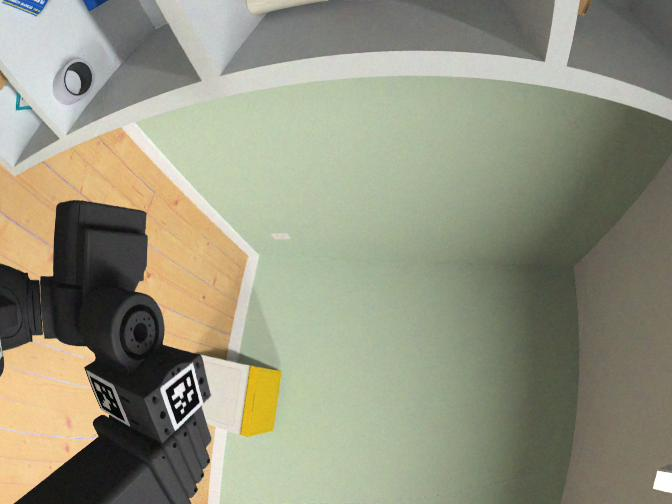

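move(base={"translate_m":-2.11}, joints={"lift_m":0.27,"head_pan_rad":-1.57}, pace="max", blocking=false)

wait(seconds=10, cameras=[])

wait(seconds=0.9, cameras=["nav_camera"])

Scene clock: 53.53 s.
move: moving
base_odometry: x=+1.511 y=-0.316 heading=+0.415
turned_by_wheels: +0.000
turned_by_imu: +0.000
base_tilt: forward=+1.5 right=-0.3
lidar_m: 0.82 0.79 1.73 1.86 2.24 3.50 2.20 1.66 1.63 1.20 0.47 0.54
head_depth_mm: 1825 1892 1975 2050 2121 2102 1610 / 1894 1973 2062 2143 2261 2120 1614 / 1627 1708 1788 1866 1968 1993 1616 / 1396 1461 1516 1595 1650 1728 1630 / 1234 1274 1320 1364 1426 1478 1506 / 1098 1135 1170 1204 1248 1295 1342 / 991 1018 1050 1078 1110 1143 1176
base_status: translate_m moving
joint_positions: lift_m=+0.862 arm_m=+0.000 wrist_yaw_rad=+2.898 wrist_pitch_rad=-0.415 wrist_roll_rad=+0.000 gripper_m=+0.040 head_pan_rad=-1.562 head_tilt_rad=-0.300
joint_status: lift_m moving; head_pan_rad moving
measured_speeds: translate_m=-0.073 rotate_rad=+0.001 lift_m=-0.146 arm_m=+0.000 wrist_yaw_rad=+0.000 wrist_pitch_rad=+0.000 wrist_roll_rad=+0.000 head_pan_rad=+0.000 head_tilt_rad=+0.000
motor_effort: left_wheel=-4.3(5.2) right_wheel=-11.2(11.4) lift_m=+14.2(19.7) arm_m=-22.7(23.3) wrist_yaw_rad=+1.2(1.5) wrist_pitch_rad=+3.2(3.4) wrist_roll_rad=+0.0(0.3) gripper_m=-0.8(1.3) head_pan_rad=+4.8(6.6) head_tilt_rad=+5.6(5.9)
hand_pose: x=+0.0329 y=+0.0732 z=+0.8755 quat_wxyz=(+0.229, +0.704, +0.061, +0.669) (m; base frame)
wrist_depth_mm: 134 144 - - - - - / 148 154 - - - - - / - 166 - - - - - / - 182 - - - - - / - 202 211 - - - - / - - 132 - 129 - - / - 985 313 - - - -
camera_calibration:
head_camera: T_world_to_cam=[[0.012697, 0.244633, -0.969533, 1.27692], [0.999912, 0.000669796, 0.0132638, -0.0215353], [0.00389416, -0.969616, -0.244603, 0.276452], [0, 0, 0, 1]] pos_world=[0.00424386, -0.0443097, 1.30592]
nav_camera: T_world_to_cam=[[0.0482397, -0.252547, 0.966381, -1.21535], [-0.997677, -0.0587743, 0.0344422, 0.0103024], [0.0481001, -0.965798, -0.254795, 0.292492], [0, 0, 0, 1]] pos_world=[0.0548376, -0.0238392, 1.24866]
wrist_camera: T_world_to_cam=[[0.983136, -0.182691, 0.00825811, -0.0222527], [-0.100279, -0.576306, -0.811058, 0.785939], [0.152932, 0.796552, -0.584907, 0.617674], [0, 0, 0, 1]] pos_world=[0.00622856, -0.0431333, 0.998908]

Scene clock: 63.53 s.
earlier move: moving
base_odometry: x=-0.388 y=-1.152 heading=+0.415
turned_by_wheels: +0.000
turned_by_imu: -0.008
base_tilt: forward=+1.8 right=-0.6
lidar_m: 2.34 2.99 2.62 2.78 1.84 1.80 1.07 0.39 0.39 0.42 1.30 2.62
head_depth_mm: 714 740 774 804 839 876 908 / 758 788 825 856 899 938 988 / 808 841 880 921 967 1018 1076 / 860 899 946 999 1047 1111 1171 / 924 969 1023 1082 1141 1213 1302 / 994 1056 1113 1180 1255 1341 1432 / 1081 1145 1217 1299 1394 1504 1553
base_status: translate_m moving
joint_positions: lift_m=+0.270 arm_m=+0.000 wrist_yaw_rad=+2.899 wrist_pitch_rad=-0.416 wrist_roll_rad=+0.000 gripper_m=+0.040 head_pan_rad=-1.570 head_tilt_rad=-0.300
joint_status: all done
measured_speeds: translate_m=-0.106 rotate_rad=+0.000 lift_m=+0.000 arm_m=+0.000 wrist_yaw_rad=+0.000 wrist_pitch_rad=+0.000 wrist_roll_rad=+0.000 head_pan_rad=+0.000 head_tilt_rad=+0.000
motor_effort: left_wheel=-1.8(9.6) right_wheel=-1.5(15.1) lift_m=+23.6(23.6) arm_m=-17.5(23.5) wrist_yaw_rad=+0.9(1.7) wrist_pitch_rad=+2.8(4.0) wrist_roll_rad=-0.1(0.5) gripper_m=-0.6(2.0) head_pan_rad=-3.6(6.6) head_tilt_rad=+4.6(6.1)
hand_pose: x=+0.0328 y=+0.0731 z=+0.2832 quat_wxyz=(+0.229, +0.704, +0.061, +0.669) (m; base frame)
wrist_depth_mm: 134 144 - - - - - / 150 154 - - - - - / 799 166 851 865 878 879 899 / 666 182 683 686 687 686 696 / 558 204 212 532 534 580 580 / 477 284 133 294 129 492 495 / 254 250 257 265 425 427 432
wait: 10.00 s; no rest
pictures: none
No camera images: "cameras" was empty.

Scene clock: 64.17 s.
earlier move: done
base_odometry: x=-0.403 y=-1.159 heading=+0.415
turned_by_wheels: +0.000
turned_by_imu: +0.000
base_tilt: forward=+1.3 right=-0.2
lidar_m: 2.35 3.00 2.64 2.77 1.82 1.80 1.05 0.38 0.38 0.41 1.28 2.64
head_depth_mm: 705 730 759 792 825 863 768 / 745 776 809 846 884 928 976 / 795 825 863 905 949 1000 1053 / 846 888 933 977 1029 1088 1151 / 910 955 1005 1064 1121 1190 1272 / 980 1034 1093 1156 1234 1322 1412 / 1064 1125 1195 1281 1370 1478 1544
base_status: done
joint_positions: lift_m=+0.270 arm_m=+0.000 wrist_yaw_rad=+2.899 wrist_pitch_rad=-0.416 wrist_roll_rad=+0.000 gripper_m=+0.040 head_pan_rad=-1.570 head_tilt_rad=-0.300
joint_status: all done
measured_speeds: all 0
motor_effort: left_wheel=-2.1(9.6) right_wheel=-1.7(15.1) lift_m=+23.8(23.9) arm_m=-17.4(23.5) wrist_yaw_rad=+0.6(1.7) wrist_pitch_rad=+3.2(4.0) wrist_roll_rad=+0.0(0.5) gripper_m=-0.4(2.0) head_pan_rad=-2.5(6.6) head_tilt_rad=+4.4(6.1)
hand_pose: x=+0.0328 y=+0.0731 z=+0.2832 quat_wxyz=(+0.229, +0.704, +0.061, +0.669) (m; base frame)
wrist_depth_mm: 134 145 - - - - - / 150 154 - - - - - / 781 166 863 869 862 878 874 / 665 182 676 680 706 695 702 / 557 204 211 530 533 580 578 / 476 284 132 294 129 492 495 / 255 249 256 265 421 430 433
wait: 0.63 of 0.9 s (the move ended)
pictures: nav_camera (sideways)
camera_calibration:
nav_camera: T_world_to_cam=[[0.0462919, -0.252919, 0.966379, -1.21533], [-0.998098, -0.0511338, 0.0344286, 0.0103281], [0.040707, -0.966135, -0.254805, 0.292552], [0, 0, 0, 1]] pos_world=[0.0546596, -0.0242082, 1.24866]

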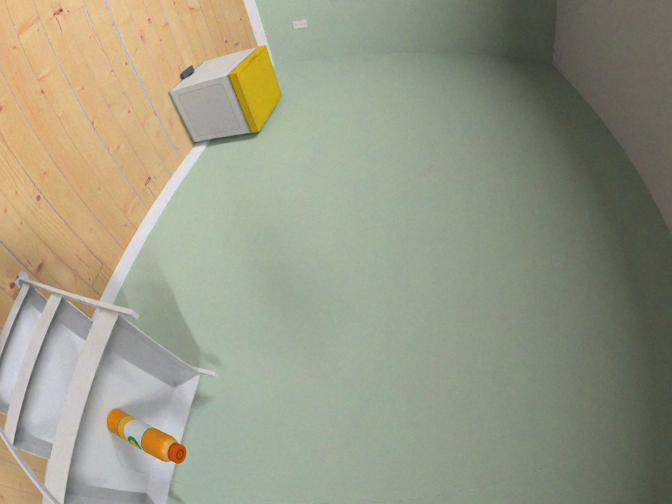

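move(base={"rotate_rad":-0.644}, joints={"lift_m":0.85,"head_tilt_rad":-0.6}, pace="max", blocking=false)

wait(seconds=6, cameras=["head_camera"])

Scene clock: 65.03 s.
move: moving
base_odometry: x=-0.403 y=-1.159 heading=+0.183
turned_by_wheels: -0.231
turned_by_imu: -0.234
base_tilt: forward=+1.2 right=-0.6
lidar_m: 2.36 2.86 2.64 2.72 1.96 1.80 1.32 0.41 0.38 0.38 1.03 1.46
head_depth_mm: 647 703 767 845 877 658 621 / 672 730 800 883 866 743 652 / 697 760 840 933 972 744 670 / 722 789 875 979 1117 1172 823 / 755 830 924 1034 1184 1383 1279 / 789 870 973 1101 1270 1458 1280 / 822 912 1027 1173 1364 1503 1284
base_status: rotate_rad moving
joint_positions: lift_m=+0.308 arm_m=+0.000 wrist_yaw_rad=+2.899 wrist_pitch_rad=-0.416 wrist_roll_rad=+0.000 gripper_m=+0.040 head_pan_rad=-1.570 head_tilt_rad=-0.598
joint_status: lift_m moving; head_tilt_rad moving
measured_speeds: translate_m=+0.000 rotate_rad=-0.727 lift_m=+0.146 arm_m=+0.000 wrist_yaw_rad=+0.000 wrist_pitch_rad=+0.000 wrist_roll_rad=+0.000 head_pan_rad=+0.000 head_tilt_rad=-0.024
motor_effort: left_wheel=+8.9(14.1) right_wheel=-5.4(12.5) lift_m=+40.1(40.1) arm_m=-17.4(18.0) wrist_yaw_rad=+0.4(1.0) wrist_pitch_rad=+3.7(3.8) wrist_roll_rad=+0.2(0.3) gripper_m=-0.8(1.0) head_pan_rad=-2.5(3.4) head_tilt_rad=-3.9(5.8)
hand_pose: x=+0.0328 y=+0.0731 z=+0.3210 quat_wxyz=(+0.229, +0.704, +0.061, +0.669) (m; base frame)
wrist_depth_mm: 134 144 - - - - - / 150 154 - - - - - / 887 167 904 921 927 961 954 / 714 182 740 732 742 742 758 / 596 204 208 580 167 612 626 / 514 499 133 492 129 530 535 / 439 281 280 300 459 462 461
camera_calibration:
head_camera: T_world_to_cam=[[0.0144109, 0.518742, -0.85481, 1.12724], [0.999889, -0.0106531, 0.0103919, -0.0177548], [-0.00371564, -0.854865, -0.518838, 0.633318], [0, 0, 0, 1]] pos_world=[0.00386146, -0.043535, 1.29235]
nav_camera: T_world_to_cam=[[0.0464759, -0.525737, 0.849376, -1.06272], [-0.998098, -0.0589206, 0.0181436, 0.031454], [0.040507, -0.848604, -0.527476, 0.647418], [0, 0, 0, 1]] pos_world=[0.0545602, -0.00745959, 1.24358]
wrist_camera: T_world_to_cam=[[0.983213, -0.182275, 0.00820625, -0.0176341], [-0.10027, -0.577352, -0.810315, 0.335915], [0.152438, 0.79589, -0.585937, 0.293832], [0, 0, 0, 1]] pos_world=[0.00622927, -0.0431307, 0.444508]

Scene clock: 69.20 s.
earlier move: done
base_odometry: x=-0.403 y=-1.159 heading=-0.229
turned_by_wheels: -0.413
turned_by_imu: -0.419
base_tilt: forward=+1.3 right=-0.2
lidar_m: 1.46 2.36 3.09 2.64 2.71 1.88 1.80 1.15 0.39 0.38 0.39 1.12
head_depth_mm: 671 735 816 912 1017 719 598 / 671 730 810 909 867 737 651 / 665 729 806 900 879 741 651 / 662 728 803 896 837 697 653 / 662 722 800 891 871 747 655 / 660 722 796 888 879 745 653 / 657 716 790 883 998 1116 603
base_status: done
joint_positions: lift_m=+0.850 arm_m=+0.000 wrist_yaw_rad=+2.899 wrist_pitch_rad=-0.416 wrist_roll_rad=+0.000 gripper_m=+0.040 head_pan_rad=-1.570 head_tilt_rad=-0.600
joint_status: all done
measured_speeds: all 0
motor_effort: left_wheel=+6.7(14.1) right_wheel=-5.2(12.5) lift_m=+33.9(40.1) arm_m=-18.9(18.9) wrist_yaw_rad=+0.3(1.2) wrist_pitch_rad=+3.4(4.5) wrist_roll_rad=+0.0(0.5) gripper_m=+0.7(1.8) head_pan_rad=-2.3(3.5) head_tilt_rad=-4.9(5.8)
hand_pose: x=+0.0328 y=+0.0731 z=+0.8631 quat_wxyz=(+0.229, +0.704, +0.061, +0.669) (m; base frame)
wrist_depth_mm: 134 144 - - - - - / 149 154 - - - - - / - 166 - - - - - / - 182 - - - - - / - 203 212 - - - - / - - 132 - 129 - - / - 959 313 - - - -
wait: 4.17 of 6 s (the move ended)
pictures: head_camera (sideways)
camera_calibration:
head_camera: T_world_to_cam=[[0.014407, 0.520119, -0.853973, 1.12608], [0.999889, -0.0106679, 0.0103714, -0.0177268], [-0.00371574, -0.854027, -0.520215, 0.63517], [0, 0, 0, 1]] pos_world=[0.00386146, -0.0434342, 1.29225]

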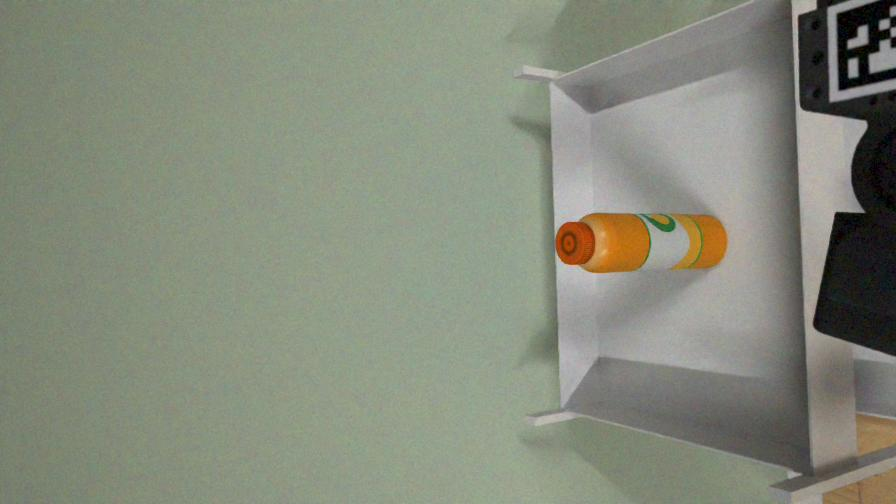

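move(base={"translate_m":0.015}, joints={"wrist_yaw_rad":0,"gripper_m":0.12}, pace="max", blocking=false)

wait(seconds=4, cameras=[])

move(joints={"wrist_pitch_rad":0.02,"lift_m":0.7}, pace="max", blocking=false)

wait(seconds=4, cameras=["wrist_camera","head_camera"])

Scene clock: 70.37 s.
move: moving
base_odometry: x=-0.390 y=-1.162 heading=-0.229
turned_by_wheels: +0.000
turned_by_imu: +0.000
base_tilt: forward=+1.1 right=-0.6
lidar_m: 1.46 2.35 3.08 2.63 2.72 1.89 1.81 1.16 0.39 0.38 0.39 1.12
head_depth_mm: 671 736 816 910 1017 718 595 / 669 732 811 909 881 740 649 / 667 730 805 900 880 723 300 / 662 727 803 896 860 703 653 / 662 723 799 894 870 746 656 / 661 722 795 887 949 729 655 / 657 716 790 881 1000 1125 637
base_status: translate_m moving
joint_positions: lift_m=+0.850 arm_m=+0.000 wrist_yaw_rad=+2.047 wrist_pitch_rad=-0.416 wrist_roll_rad=+0.000 gripper_m=+0.077 head_pan_rad=-1.570 head_tilt_rad=-0.600
joint_status: wrist_yaw_rad moving; gripper_m moving
measured_speeds: translate_m=+0.022 rotate_rad=+0.000 lift_m=+0.000 arm_m=+0.000 wrist_yaw_rad=-2.478 wrist_pitch_rad=+0.000 wrist_roll_rad=+0.000 head_pan_rad=+0.000 head_tilt_rad=+0.000
motor_effort: left_wheel=+4.4(9.6) right_wheel=+2.5(6.8) lift_m=+33.8(33.8) arm_m=-18.8(19.5) wrist_yaw_rad=-2.6(6.2) wrist_pitch_rad=+3.0(3.9) wrist_roll_rad=+0.0(0.3) gripper_m=+78.5(78.5) head_pan_rad=-2.1(3.4) head_tilt_rad=-5.1(5.6)
hand_pose: x=+0.1783 y=-0.0420 z=+0.8631 quat_wxyz=(+0.485, +0.667, -0.235, +0.515) (m; base frame)
wrist_depth_mm: - - - - - - - / - - - - - - - / - - - - - - - / - - - - - - - / - - 155 - 151 - - / - - 137 - 130 - - / - 945 - - - - -
camera_calibration:
head_camera: T_world_to_cam=[[0.014407, 0.520119, -0.853973, 1.12608], [0.999889, -0.0106679, 0.0103714, -0.0177268], [-0.00371574, -0.854027, -0.520215, 0.63517], [0, 0, 0, 1]] pos_world=[0.00386146, -0.0434342, 1.29225]
nav_camera: T_world_to_cam=[[0.0464368, -0.527153, 0.848501, -1.0616], [-0.9981, -0.0589307, 0.0180119, 0.0316234], [0.0405077, -0.847725, -0.528887, 0.649264], [0, 0, 0, 1]] pos_world=[0.0545602, -0.00736215, 1.24358]
wrist_camera: T_world_to_cam=[[0.51088, -0.859613, 0.00824773, -0.130347], [-0.500284, -0.3051, -0.810327, 0.806069], [0.699084, 0.409854, -0.58592, 0.567235], [0, 0, 0, 1]] pos_world=[0.0733102, -0.0985993, 0.986608]

Scene clock: 71.63 s.
earlier move: done
base_odometry: x=-0.389 y=-1.162 heading=-0.229
turned_by_wheels: +0.000
turned_by_imu: +0.000
base_tilt: forward=+1.3 right=-0.1
lidar_m: 1.46 2.35 3.11 2.63 2.73 1.90 1.81 1.15 0.39 0.38 0.39 1.12
head_depth_mm: 672 737 815 910 1000 720 596 / 669 730 812 906 884 721 651 / 667 729 807 900 877 689 305 / 665 724 803 895 859 687 327 / 661 724 799 891 874 745 655 / 657 719 792 882 950 746 656 / 656 716 788 880 996 1142 630
base_status: done
joint_positions: lift_m=+0.850 arm_m=+0.000 wrist_yaw_rad=+0.002 wrist_pitch_rad=-0.416 wrist_roll_rad=+0.000 gripper_m=+0.120 head_pan_rad=-1.570 head_tilt_rad=-0.600
joint_status: all done
measured_speeds: all 0
motor_effort: left_wheel=+3.5(9.6) right_wheel=+2.3(6.8) lift_m=+33.1(33.8) arm_m=-18.9(20.4) wrist_yaw_rad=-2.3(6.2) wrist_pitch_rad=+3.4(3.9) wrist_roll_rad=+0.2(0.3) gripper_m=+0.8(79.4) head_pan_rad=-1.6(3.4) head_tilt_rad=-5.3(5.6)
hand_pose: x=-0.0211 y=-0.3696 z=+0.8631 quat_wxyz=(+0.692, +0.147, -0.692, -0.146) (m; base frame)
wrist_depth_mm: 541 531 520 519 514 505 499 / 584 579 576 562 557 550 543 / 648 637 602 298 595 587 594 / 725 709 523 318 531 526 649 / 816 774 438 363 457 384 736 / 890 124 372 381 387 126 800 / - 317 337 338 341 333 283
wait: 1.27 of 4 s (the move ended)
pictures: none
No camera images: "cameras" was empty.

Scene clock: 72.13 s.
move: moving
base_odometry: x=-0.389 y=-1.162 heading=-0.229
turned_by_wheels: +0.000
turned_by_imu: +0.000
base_tilt: forward=+1.4 right=-0.2
lidar_m: 1.46 2.34 3.07 2.64 2.72 1.90 1.82 1.16 0.39 0.38 0.39 1.13
head_depth_mm: 674 736 814 911 998 719 609 / 670 734 810 906 882 721 654 / 666 729 807 905 875 705 303 / 663 726 802 896 859 688 326 / 662 723 800 890 875 725 655 / 659 722 796 888 948 746 656 / 654 714 790 879 994 1142 631
base_status: not commanded
joint_positions: lift_m=+0.812 arm_m=+0.000 wrist_yaw_rad=+0.002 wrist_pitch_rad=-0.021 wrist_roll_rad=+0.000 gripper_m=+0.120 head_pan_rad=-1.570 head_tilt_rad=-0.600
joint_status: lift_m moving; wrist_pitch_rad moving
measured_speeds: translate_m=+0.000 rotate_rad=+0.000 lift_m=-0.146 arm_m=+0.000 wrist_yaw_rad=+0.000 wrist_pitch_rad=+0.264 wrist_roll_rad=+0.000 head_pan_rad=+0.000 head_tilt_rad=+0.000
motor_effort: left_wheel=+3.6(3.8) right_wheel=+2.1(2.1) lift_m=+18.0(33.2) arm_m=-19.3(19.4) wrist_yaw_rad=-1.8(2.4) wrist_pitch_rad=+4.7(5.1) wrist_roll_rad=-0.2(0.3) gripper_m=-1.0(1.3) head_pan_rad=-2.0(2.6) head_tilt_rad=-5.6(5.6)
hand_pose: x=-0.0210 y=-0.4006 z=+0.9213 quat_wxyz=(+0.707, +0.008, -0.707, -0.007) (m; base frame)
wrist_depth_mm: 535 533 530 517 516 514 508 / 554 545 544 536 534 528 519 / 582 574 568 559 554 551 535 / 600 589 583 582 575 567 563 / 628 608 605 593 599 579 582 / 643 124 519 297 512 126 599 / 670 452 478 304 494 474 630
camera_calibration:
head_camera: T_world_to_cam=[[0.0144069, 0.520163, -0.853945, 1.12605], [0.999889, -0.0106682, 0.0103708, -0.0177261], [-0.00371554, -0.854, -0.520259, 0.635229], [0, 0, 0, 1]] pos_world=[0.00386146, -0.0434341, 1.29225]
nav_camera: T_world_to_cam=[[0.0464392, -0.527225, 0.848456, -1.06154], [-0.9981, -0.0589322, 0.0180097, 0.0316262], [0.0405063, -0.84768, -0.528959, 0.649354], [0, 0, 0, 1]] pos_world=[0.0545602, -0.00736228, 1.24358]
wrist_camera: T_world_to_cam=[[-0.998085, -0.0538186, 0.0304986, -0.0666748], [-0.0420106, 0.227826, -0.972795, 1.01689], [0.0454061, -0.972213, -0.229651, -0.0080354], [0, 0, 0, 1]] pos_world=[-0.0234621, -0.243075, 0.989413]

Scene clock: 73.43 s.
earlier move: done
base_odometry: x=-0.389 y=-1.162 heading=-0.229
turned_by_wheels: +0.000
turned_by_imu: +0.000
base_tilt: forward=+1.3 right=-0.2
lidar_m: 1.46 2.34 3.08 2.64 2.72 1.89 1.82 1.16 0.39 0.38 0.39 1.12
head_depth_mm: 669 739 814 909 994 717 666 / 669 736 808 904 882 742 667 / 666 729 809 902 876 722 602 / 663 728 800 896 860 703 652 / 662 723 799 893 873 745 656 / 659 721 794 888 952 747 656 / 656 719 790 882 997 1144 630
base_status: not commanded
joint_positions: lift_m=+0.700 arm_m=+0.000 wrist_yaw_rad=+0.002 wrist_pitch_rad=-0.004 wrist_roll_rad=+0.000 gripper_m=+0.120 head_pan_rad=-1.570 head_tilt_rad=-0.600
joint_status: all done
measured_speeds: all 0
motor_effort: left_wheel=+3.6(4.0) right_wheel=+1.7(2.7) lift_m=+18.1(33.2) arm_m=-19.7(20.5) wrist_yaw_rad=-1.7(2.7) wrist_pitch_rad=+5.3(6.3) wrist_roll_rad=+0.4(0.4) gripper_m=-0.4(1.6) head_pan_rad=-1.0(2.7) head_tilt_rad=-4.8(5.7)
hand_pose: x=-0.0210 y=-0.4011 z=+0.8136 quat_wxyz=(+0.707, +0.002, -0.707, -0.001) (m; base frame)
wrist_depth_mm: 543 539 533 525 520 514 507 / 558 556 549 539 536 538 526 / 573 572 568 549 548 550 549 / 590 589 582 265 569 566 557 / 618 597 481 276 481 457 579 / 634 124 394 288 429 125 585 / - 306 324 298 333 322 274
wait: 1.30 of 4 s (the move ended)
pictures: head_camera (sideways), wrist_camera
camera_calibration:
head_camera: T_world_to_cam=[[0.0144067, 0.520236, -0.853901, 1.126], [0.999889, -0.0106691, 0.0103696, -0.0177246], [-0.00371566, -0.853956, -0.520332, 0.635325], [0, 0, 0, 1]] pos_world=[0.00386146, -0.0434341, 1.29225]
wrist_camera: T_world_to_cam=[[-0.998085, -0.0532868, 0.0314167, -0.0639521], [-0.0420095, 0.211097, -0.976562, 0.908594], [0.0454059, -0.976012, -0.212932, -0.0484072], [0, 0, 0, 1]] pos_world=[-0.0234621, -0.242456, 0.879]

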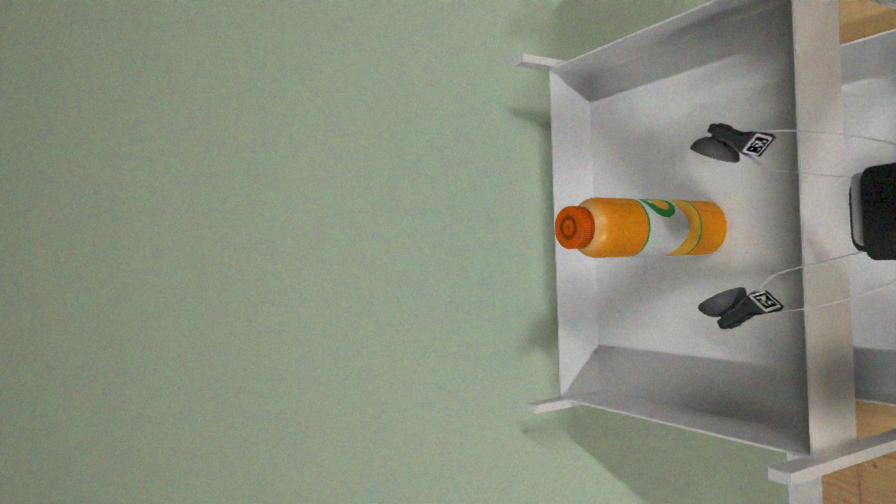

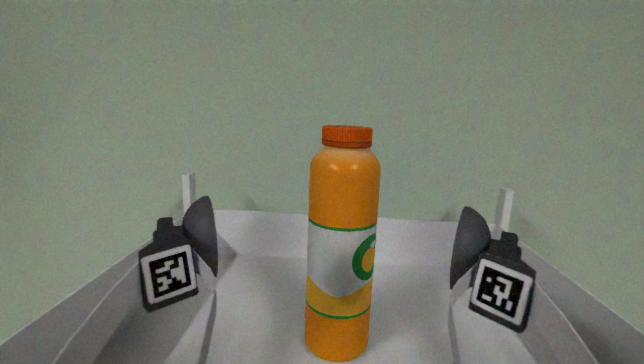

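move(joints={"lift_m":0.652}, blocking=false)

wait(seconds=3, cameras=["wrist_camera"])

move(joints={"arm_m":0.145}, blocking=false)

wait(seconds=4, cameras=["wrist_camera"])

Scene clock: 74.33 s.
move: moving
base_odometry: x=-0.389 y=-1.162 heading=-0.229
turned_by_wheels: +0.000
turned_by_imu: +0.000
base_tilt: forward=+1.5 right=-0.1
lidar_m: 1.46 2.35 3.10 2.64 2.73 1.90 1.82 1.16 0.39 0.38 0.39 1.12
head_depth_mm: 671 737 814 912 997 719 665 / 669 733 811 904 886 741 666 / 667 732 807 903 879 723 651 / 665 728 801 897 859 705 653 / 660 724 801 892 868 744 611 / 660 719 797 886 948 746 656 / 657 717 791 883 999 1146 631
base_status: not commanded
joint_positions: lift_m=+0.675 arm_m=+0.000 wrist_yaw_rad=+0.002 wrist_pitch_rad=-0.003 wrist_roll_rad=+0.000 gripper_m=+0.120 head_pan_rad=-1.570 head_tilt_rad=-0.600
joint_status: lift_m moving
measured_speeds: translate_m=+0.000 rotate_rad=+0.000 lift_m=-0.095 arm_m=+0.000 wrist_yaw_rad=+0.000 wrist_pitch_rad=+0.000 wrist_roll_rad=+0.000 head_pan_rad=+0.000 head_tilt_rad=+0.000
motor_effort: left_wheel=+3.3(3.8) right_wheel=+1.4(2.3) lift_m=+15.4(19.2) arm_m=-19.4(20.6) wrist_yaw_rad=-1.9(2.1) wrist_pitch_rad=+4.8(5.2) wrist_roll_rad=-0.2(0.4) gripper_m=+0.0(1.0) head_pan_rad=-1.5(2.4) head_tilt_rad=-5.3(5.6)
hand_pose: x=-0.0210 y=-0.4011 z=+0.7885 quat_wxyz=(+0.707, +0.002, -0.707, -0.001) (m; base frame)
wrist_depth_mm: 540 535 531 524 522 513 507 / 559 556 549 542 535 534 525 / 577 567 561 263 554 541 545 / 593 585 577 264 566 563 559 / 616 602 483 278 473 383 581 / 264 124 354 287 384 126 316 / - 273 291 288 297 290 271
camera_calibration:
head_camera: T_world_to_cam=[[0.0144067, 0.520236, -0.853901, 1.126], [0.999889, -0.0106691, 0.0103696, -0.0177246], [-0.00371566, -0.853956, -0.520332, 0.635325], [0, 0, 0, 1]] pos_world=[0.00386146, -0.0434341, 1.29225]
nav_camera: T_world_to_cam=[[0.0464392, -0.527225, 0.848456, -1.06154], [-0.9981, -0.0589322, 0.0180097, 0.0316262], [0.0405063, -0.84768, -0.528959, 0.649354], [0, 0, 0, 1]] pos_world=[0.0545602, -0.00736228, 1.24358]
wrist_camera: T_world_to_cam=[[-0.998085, -0.0532713, 0.0314441, -0.0631779], [-0.0420099, 0.210599, -0.976669, 0.884032], [0.0454064, -0.97612, -0.212434, -0.0541052], [0, 0, 0, 1]] pos_world=[-0.0234621, -0.242355, 0.8539]

Scene clock: 75.10 s.
earlier move: done
base_odometry: x=-0.389 y=-1.162 heading=-0.229
turned_by_wheels: +0.000
turned_by_imu: +0.000
base_tilt: forward=+1.3 right=-0.2
lidar_m: 1.46 2.35 3.11 2.64 2.73 1.90 1.81 1.16 0.39 0.38 0.39 1.12
head_depth_mm: 671 737 812 910 994 719 664 / 669 734 810 908 880 741 667 / 665 730 807 901 881 721 651 / 664 726 801 895 858 704 669 / 660 723 797 890 870 744 609 / 658 720 794 888 951 746 655 / 656 717 791 882 996 1141 632
base_status: not commanded
joint_positions: lift_m=+0.652 arm_m=+0.000 wrist_yaw_rad=+0.002 wrist_pitch_rad=-0.003 wrist_roll_rad=+0.000 gripper_m=+0.120 head_pan_rad=-1.570 head_tilt_rad=-0.600
joint_status: all done
measured_speeds: all 0
motor_effort: left_wheel=+3.5(3.9) right_wheel=+1.9(2.3) lift_m=+16.9(19.2) arm_m=-20.7(21.0) wrist_yaw_rad=-2.1(2.4) wrist_pitch_rad=+5.1(5.2) wrist_roll_rad=+0.3(0.4) gripper_m=-0.2(1.1) head_pan_rad=-1.8(2.4) head_tilt_rad=-4.8(5.8)
hand_pose: x=-0.0210 y=-0.4011 z=+0.7657 quat_wxyz=(+0.707, +0.002, -0.707, -0.001) (m; base frame)
wrist_depth_mm: 540 541 526 522 523 516 510 / 554 551 550 538 539 533 532 / 572 574 565 258 550 546 536 / 595 583 479 264 559 561 561 / 609 294 418 276 443 359 571 / 242 124 309 287 320 126 288 / - 158 157 258 259 152 259
wait: 0.77 of 3 s (the move ended)
pictures: wrist_camera
camera_calibration:
wrist_camera: T_world_to_cam=[[-0.998085, -0.0532713, 0.0314441, -0.062461], [-0.0420099, 0.210599, -0.976669, 0.861764], [0.0454064, -0.97612, -0.212434, -0.0589487], [0, 0, 0, 1]] pos_world=[-0.0234621, -0.242355, 0.8311]

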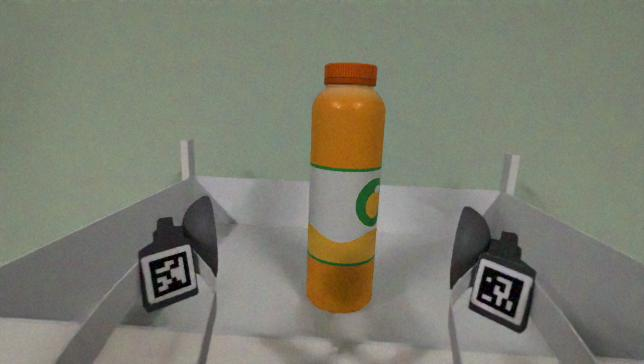

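Scene clock: 75.60 s.
move: moving
base_odometry: x=-0.389 y=-1.162 heading=-0.229
turned_by_wheels: +0.000
turned_by_imu: +0.000
base_tilt: forward=+1.4 right=-0.2
lidar_m: 1.46 2.35 3.08 2.64 2.72 1.90 1.81 1.15 0.39 0.38 0.39 1.12
head_depth_mm: 672 736 813 915 994 720 665 / 670 733 811 908 882 740 666 / 666 729 806 903 876 721 650 / 663 727 804 895 858 703 652 / 661 721 796 892 873 744 655 / 659 719 796 884 950 747 655 / 656 716 794 882 995 1146 629
base_status: not commanded
joint_positions: lift_m=+0.652 arm_m=+0.018 wrist_yaw_rad=+0.002 wrist_pitch_rad=-0.003 wrist_roll_rad=+0.000 gripper_m=+0.120 head_pan_rad=-1.570 head_tilt_rad=-0.600
joint_status: arm_m moving
measured_speeds: translate_m=+0.000 rotate_rad=+0.000 lift_m=+0.000 arm_m=+0.068 wrist_yaw_rad=+0.000 wrist_pitch_rad=+0.000 wrist_roll_rad=+0.000 head_pan_rad=+0.000 head_tilt_rad=+0.000
motor_effort: left_wheel=+3.8(3.8) right_wheel=+1.9(2.6) lift_m=+17.4(17.4) arm_m=+24.3(25.8) wrist_yaw_rad=-1.8(2.4) wrist_pitch_rad=+5.0(5.2) wrist_roll_rad=-0.3(0.3) gripper_m=-1.1(1.6) head_pan_rad=-0.6(2.4) head_tilt_rad=-4.7(5.7)
hand_pose: x=-0.0210 y=-0.4188 z=+0.7657 quat_wxyz=(+0.707, +0.002, -0.707, -0.001) (m; base frame)
wrist_depth_mm: 532 521 512 511 504 501 499 / 544 539 535 522 519 515 516 / 558 556 545 245 542 533 526 / 578 571 469 251 547 545 548 / 596 292 420 262 439 362 556 / 243 124 307 272 317 126 287 / - 144 252 256 260 253 258
camera_calibration:
head_camera: T_world_to_cam=[[0.0144063, 0.520354, -0.853829, 1.12591], [0.999889, -0.0106702, 0.0103679, -0.0177225], [-0.00371558, -0.853884, -0.52045, 0.63548], [0, 0, 0, 1]] pos_world=[0.00386146, -0.043434, 1.29225]
nav_camera: T_world_to_cam=[[0.0464979, -0.527411, 0.848337, -1.06131], [-0.998097, -0.0589668, 0.0180468, 0.0315814], [0.0405056, -0.847562, -0.529149, 0.649538], [0, 0, 0, 1]] pos_world=[0.0545602, -0.00736276, 1.24348]
wrist_camera: T_world_to_cam=[[-0.998089, -0.053174, 0.0314659, -0.0633967], [-0.0420106, 0.210603, -0.976669, 0.865492], [0.0453066, -0.976124, -0.212435, -0.0762284], [0, 0, 0, 1]] pos_world=[-0.023462, -0.260055, 0.8311]

Scene clock: 77.43 s.
earlier move: done
base_odometry: x=-0.389 y=-1.162 heading=-0.229
turned_by_wheels: +0.000
turned_by_imu: -0.001
base_tilt: forward=+1.3 right=-0.3
lidar_m: 1.46 2.34 3.11 2.64 2.72 1.89 1.81 1.15 0.40 0.39 0.40 1.12
head_depth_mm: 673 737 813 912 996 720 611 / 669 736 811 907 886 741 426 / 665 730 807 905 891 701 426 / 662 725 800 898 865 687 587 / 661 722 798 894 885 743 671 / 657 721 794 887 950 748 671 / 656 718 791 881 997 1124 1208
base_status: not commanded
joint_positions: lift_m=+0.652 arm_m=+0.145 wrist_yaw_rad=-0.001 wrist_pitch_rad=-0.006 wrist_roll_rad=+0.000 gripper_m=+0.120 head_pan_rad=-1.570 head_tilt_rad=-0.601
joint_status: all done
measured_speeds: all 0
motor_effort: left_wheel=+3.3(3.8) right_wheel=+1.4(2.6) lift_m=+19.0(19.2) arm_m=+23.0(30.7) wrist_yaw_rad=+0.8(3.1) wrist_pitch_rad=+5.1(6.2) wrist_roll_rad=-0.1(0.7) gripper_m=-1.5(1.6) head_pan_rad=-0.7(2.4) head_tilt_rad=-4.9(5.7)
hand_pose: x=-0.0218 y=-0.5461 z=+0.7651 quat_wxyz=(+0.707, +0.002, -0.707, -0.003) (m; base frame)
wrist_depth_mm: 401 401 397 126 385 382 383 / 416 409 407 123 394 397 394 / 429 427 425 120 127 409 407 / 444 435 434 126 139 422 417 / 449 310 347 130 142 331 424 / 243 124 303 134 147 125 286 / - 238 250 140 154 250 256
wait: 1.83 of 4 s (the move ended)
pictures: wrist_camera
camera_calibration:
wrist_camera: T_world_to_cam=[[-0.998241, -0.0502148, 0.0315146, -0.0693609], [-0.0415336, 0.213027, -0.976163, 0.89257], [0.0423044, -0.975755, -0.214738, -0.198744], [0, 0, 0, 1]] pos_world=[-0.0237596, -0.38755, 0.830802]

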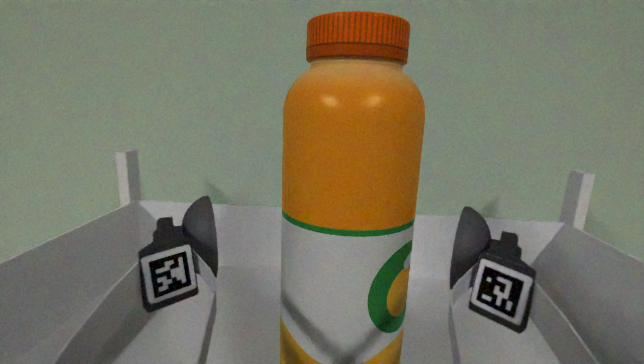

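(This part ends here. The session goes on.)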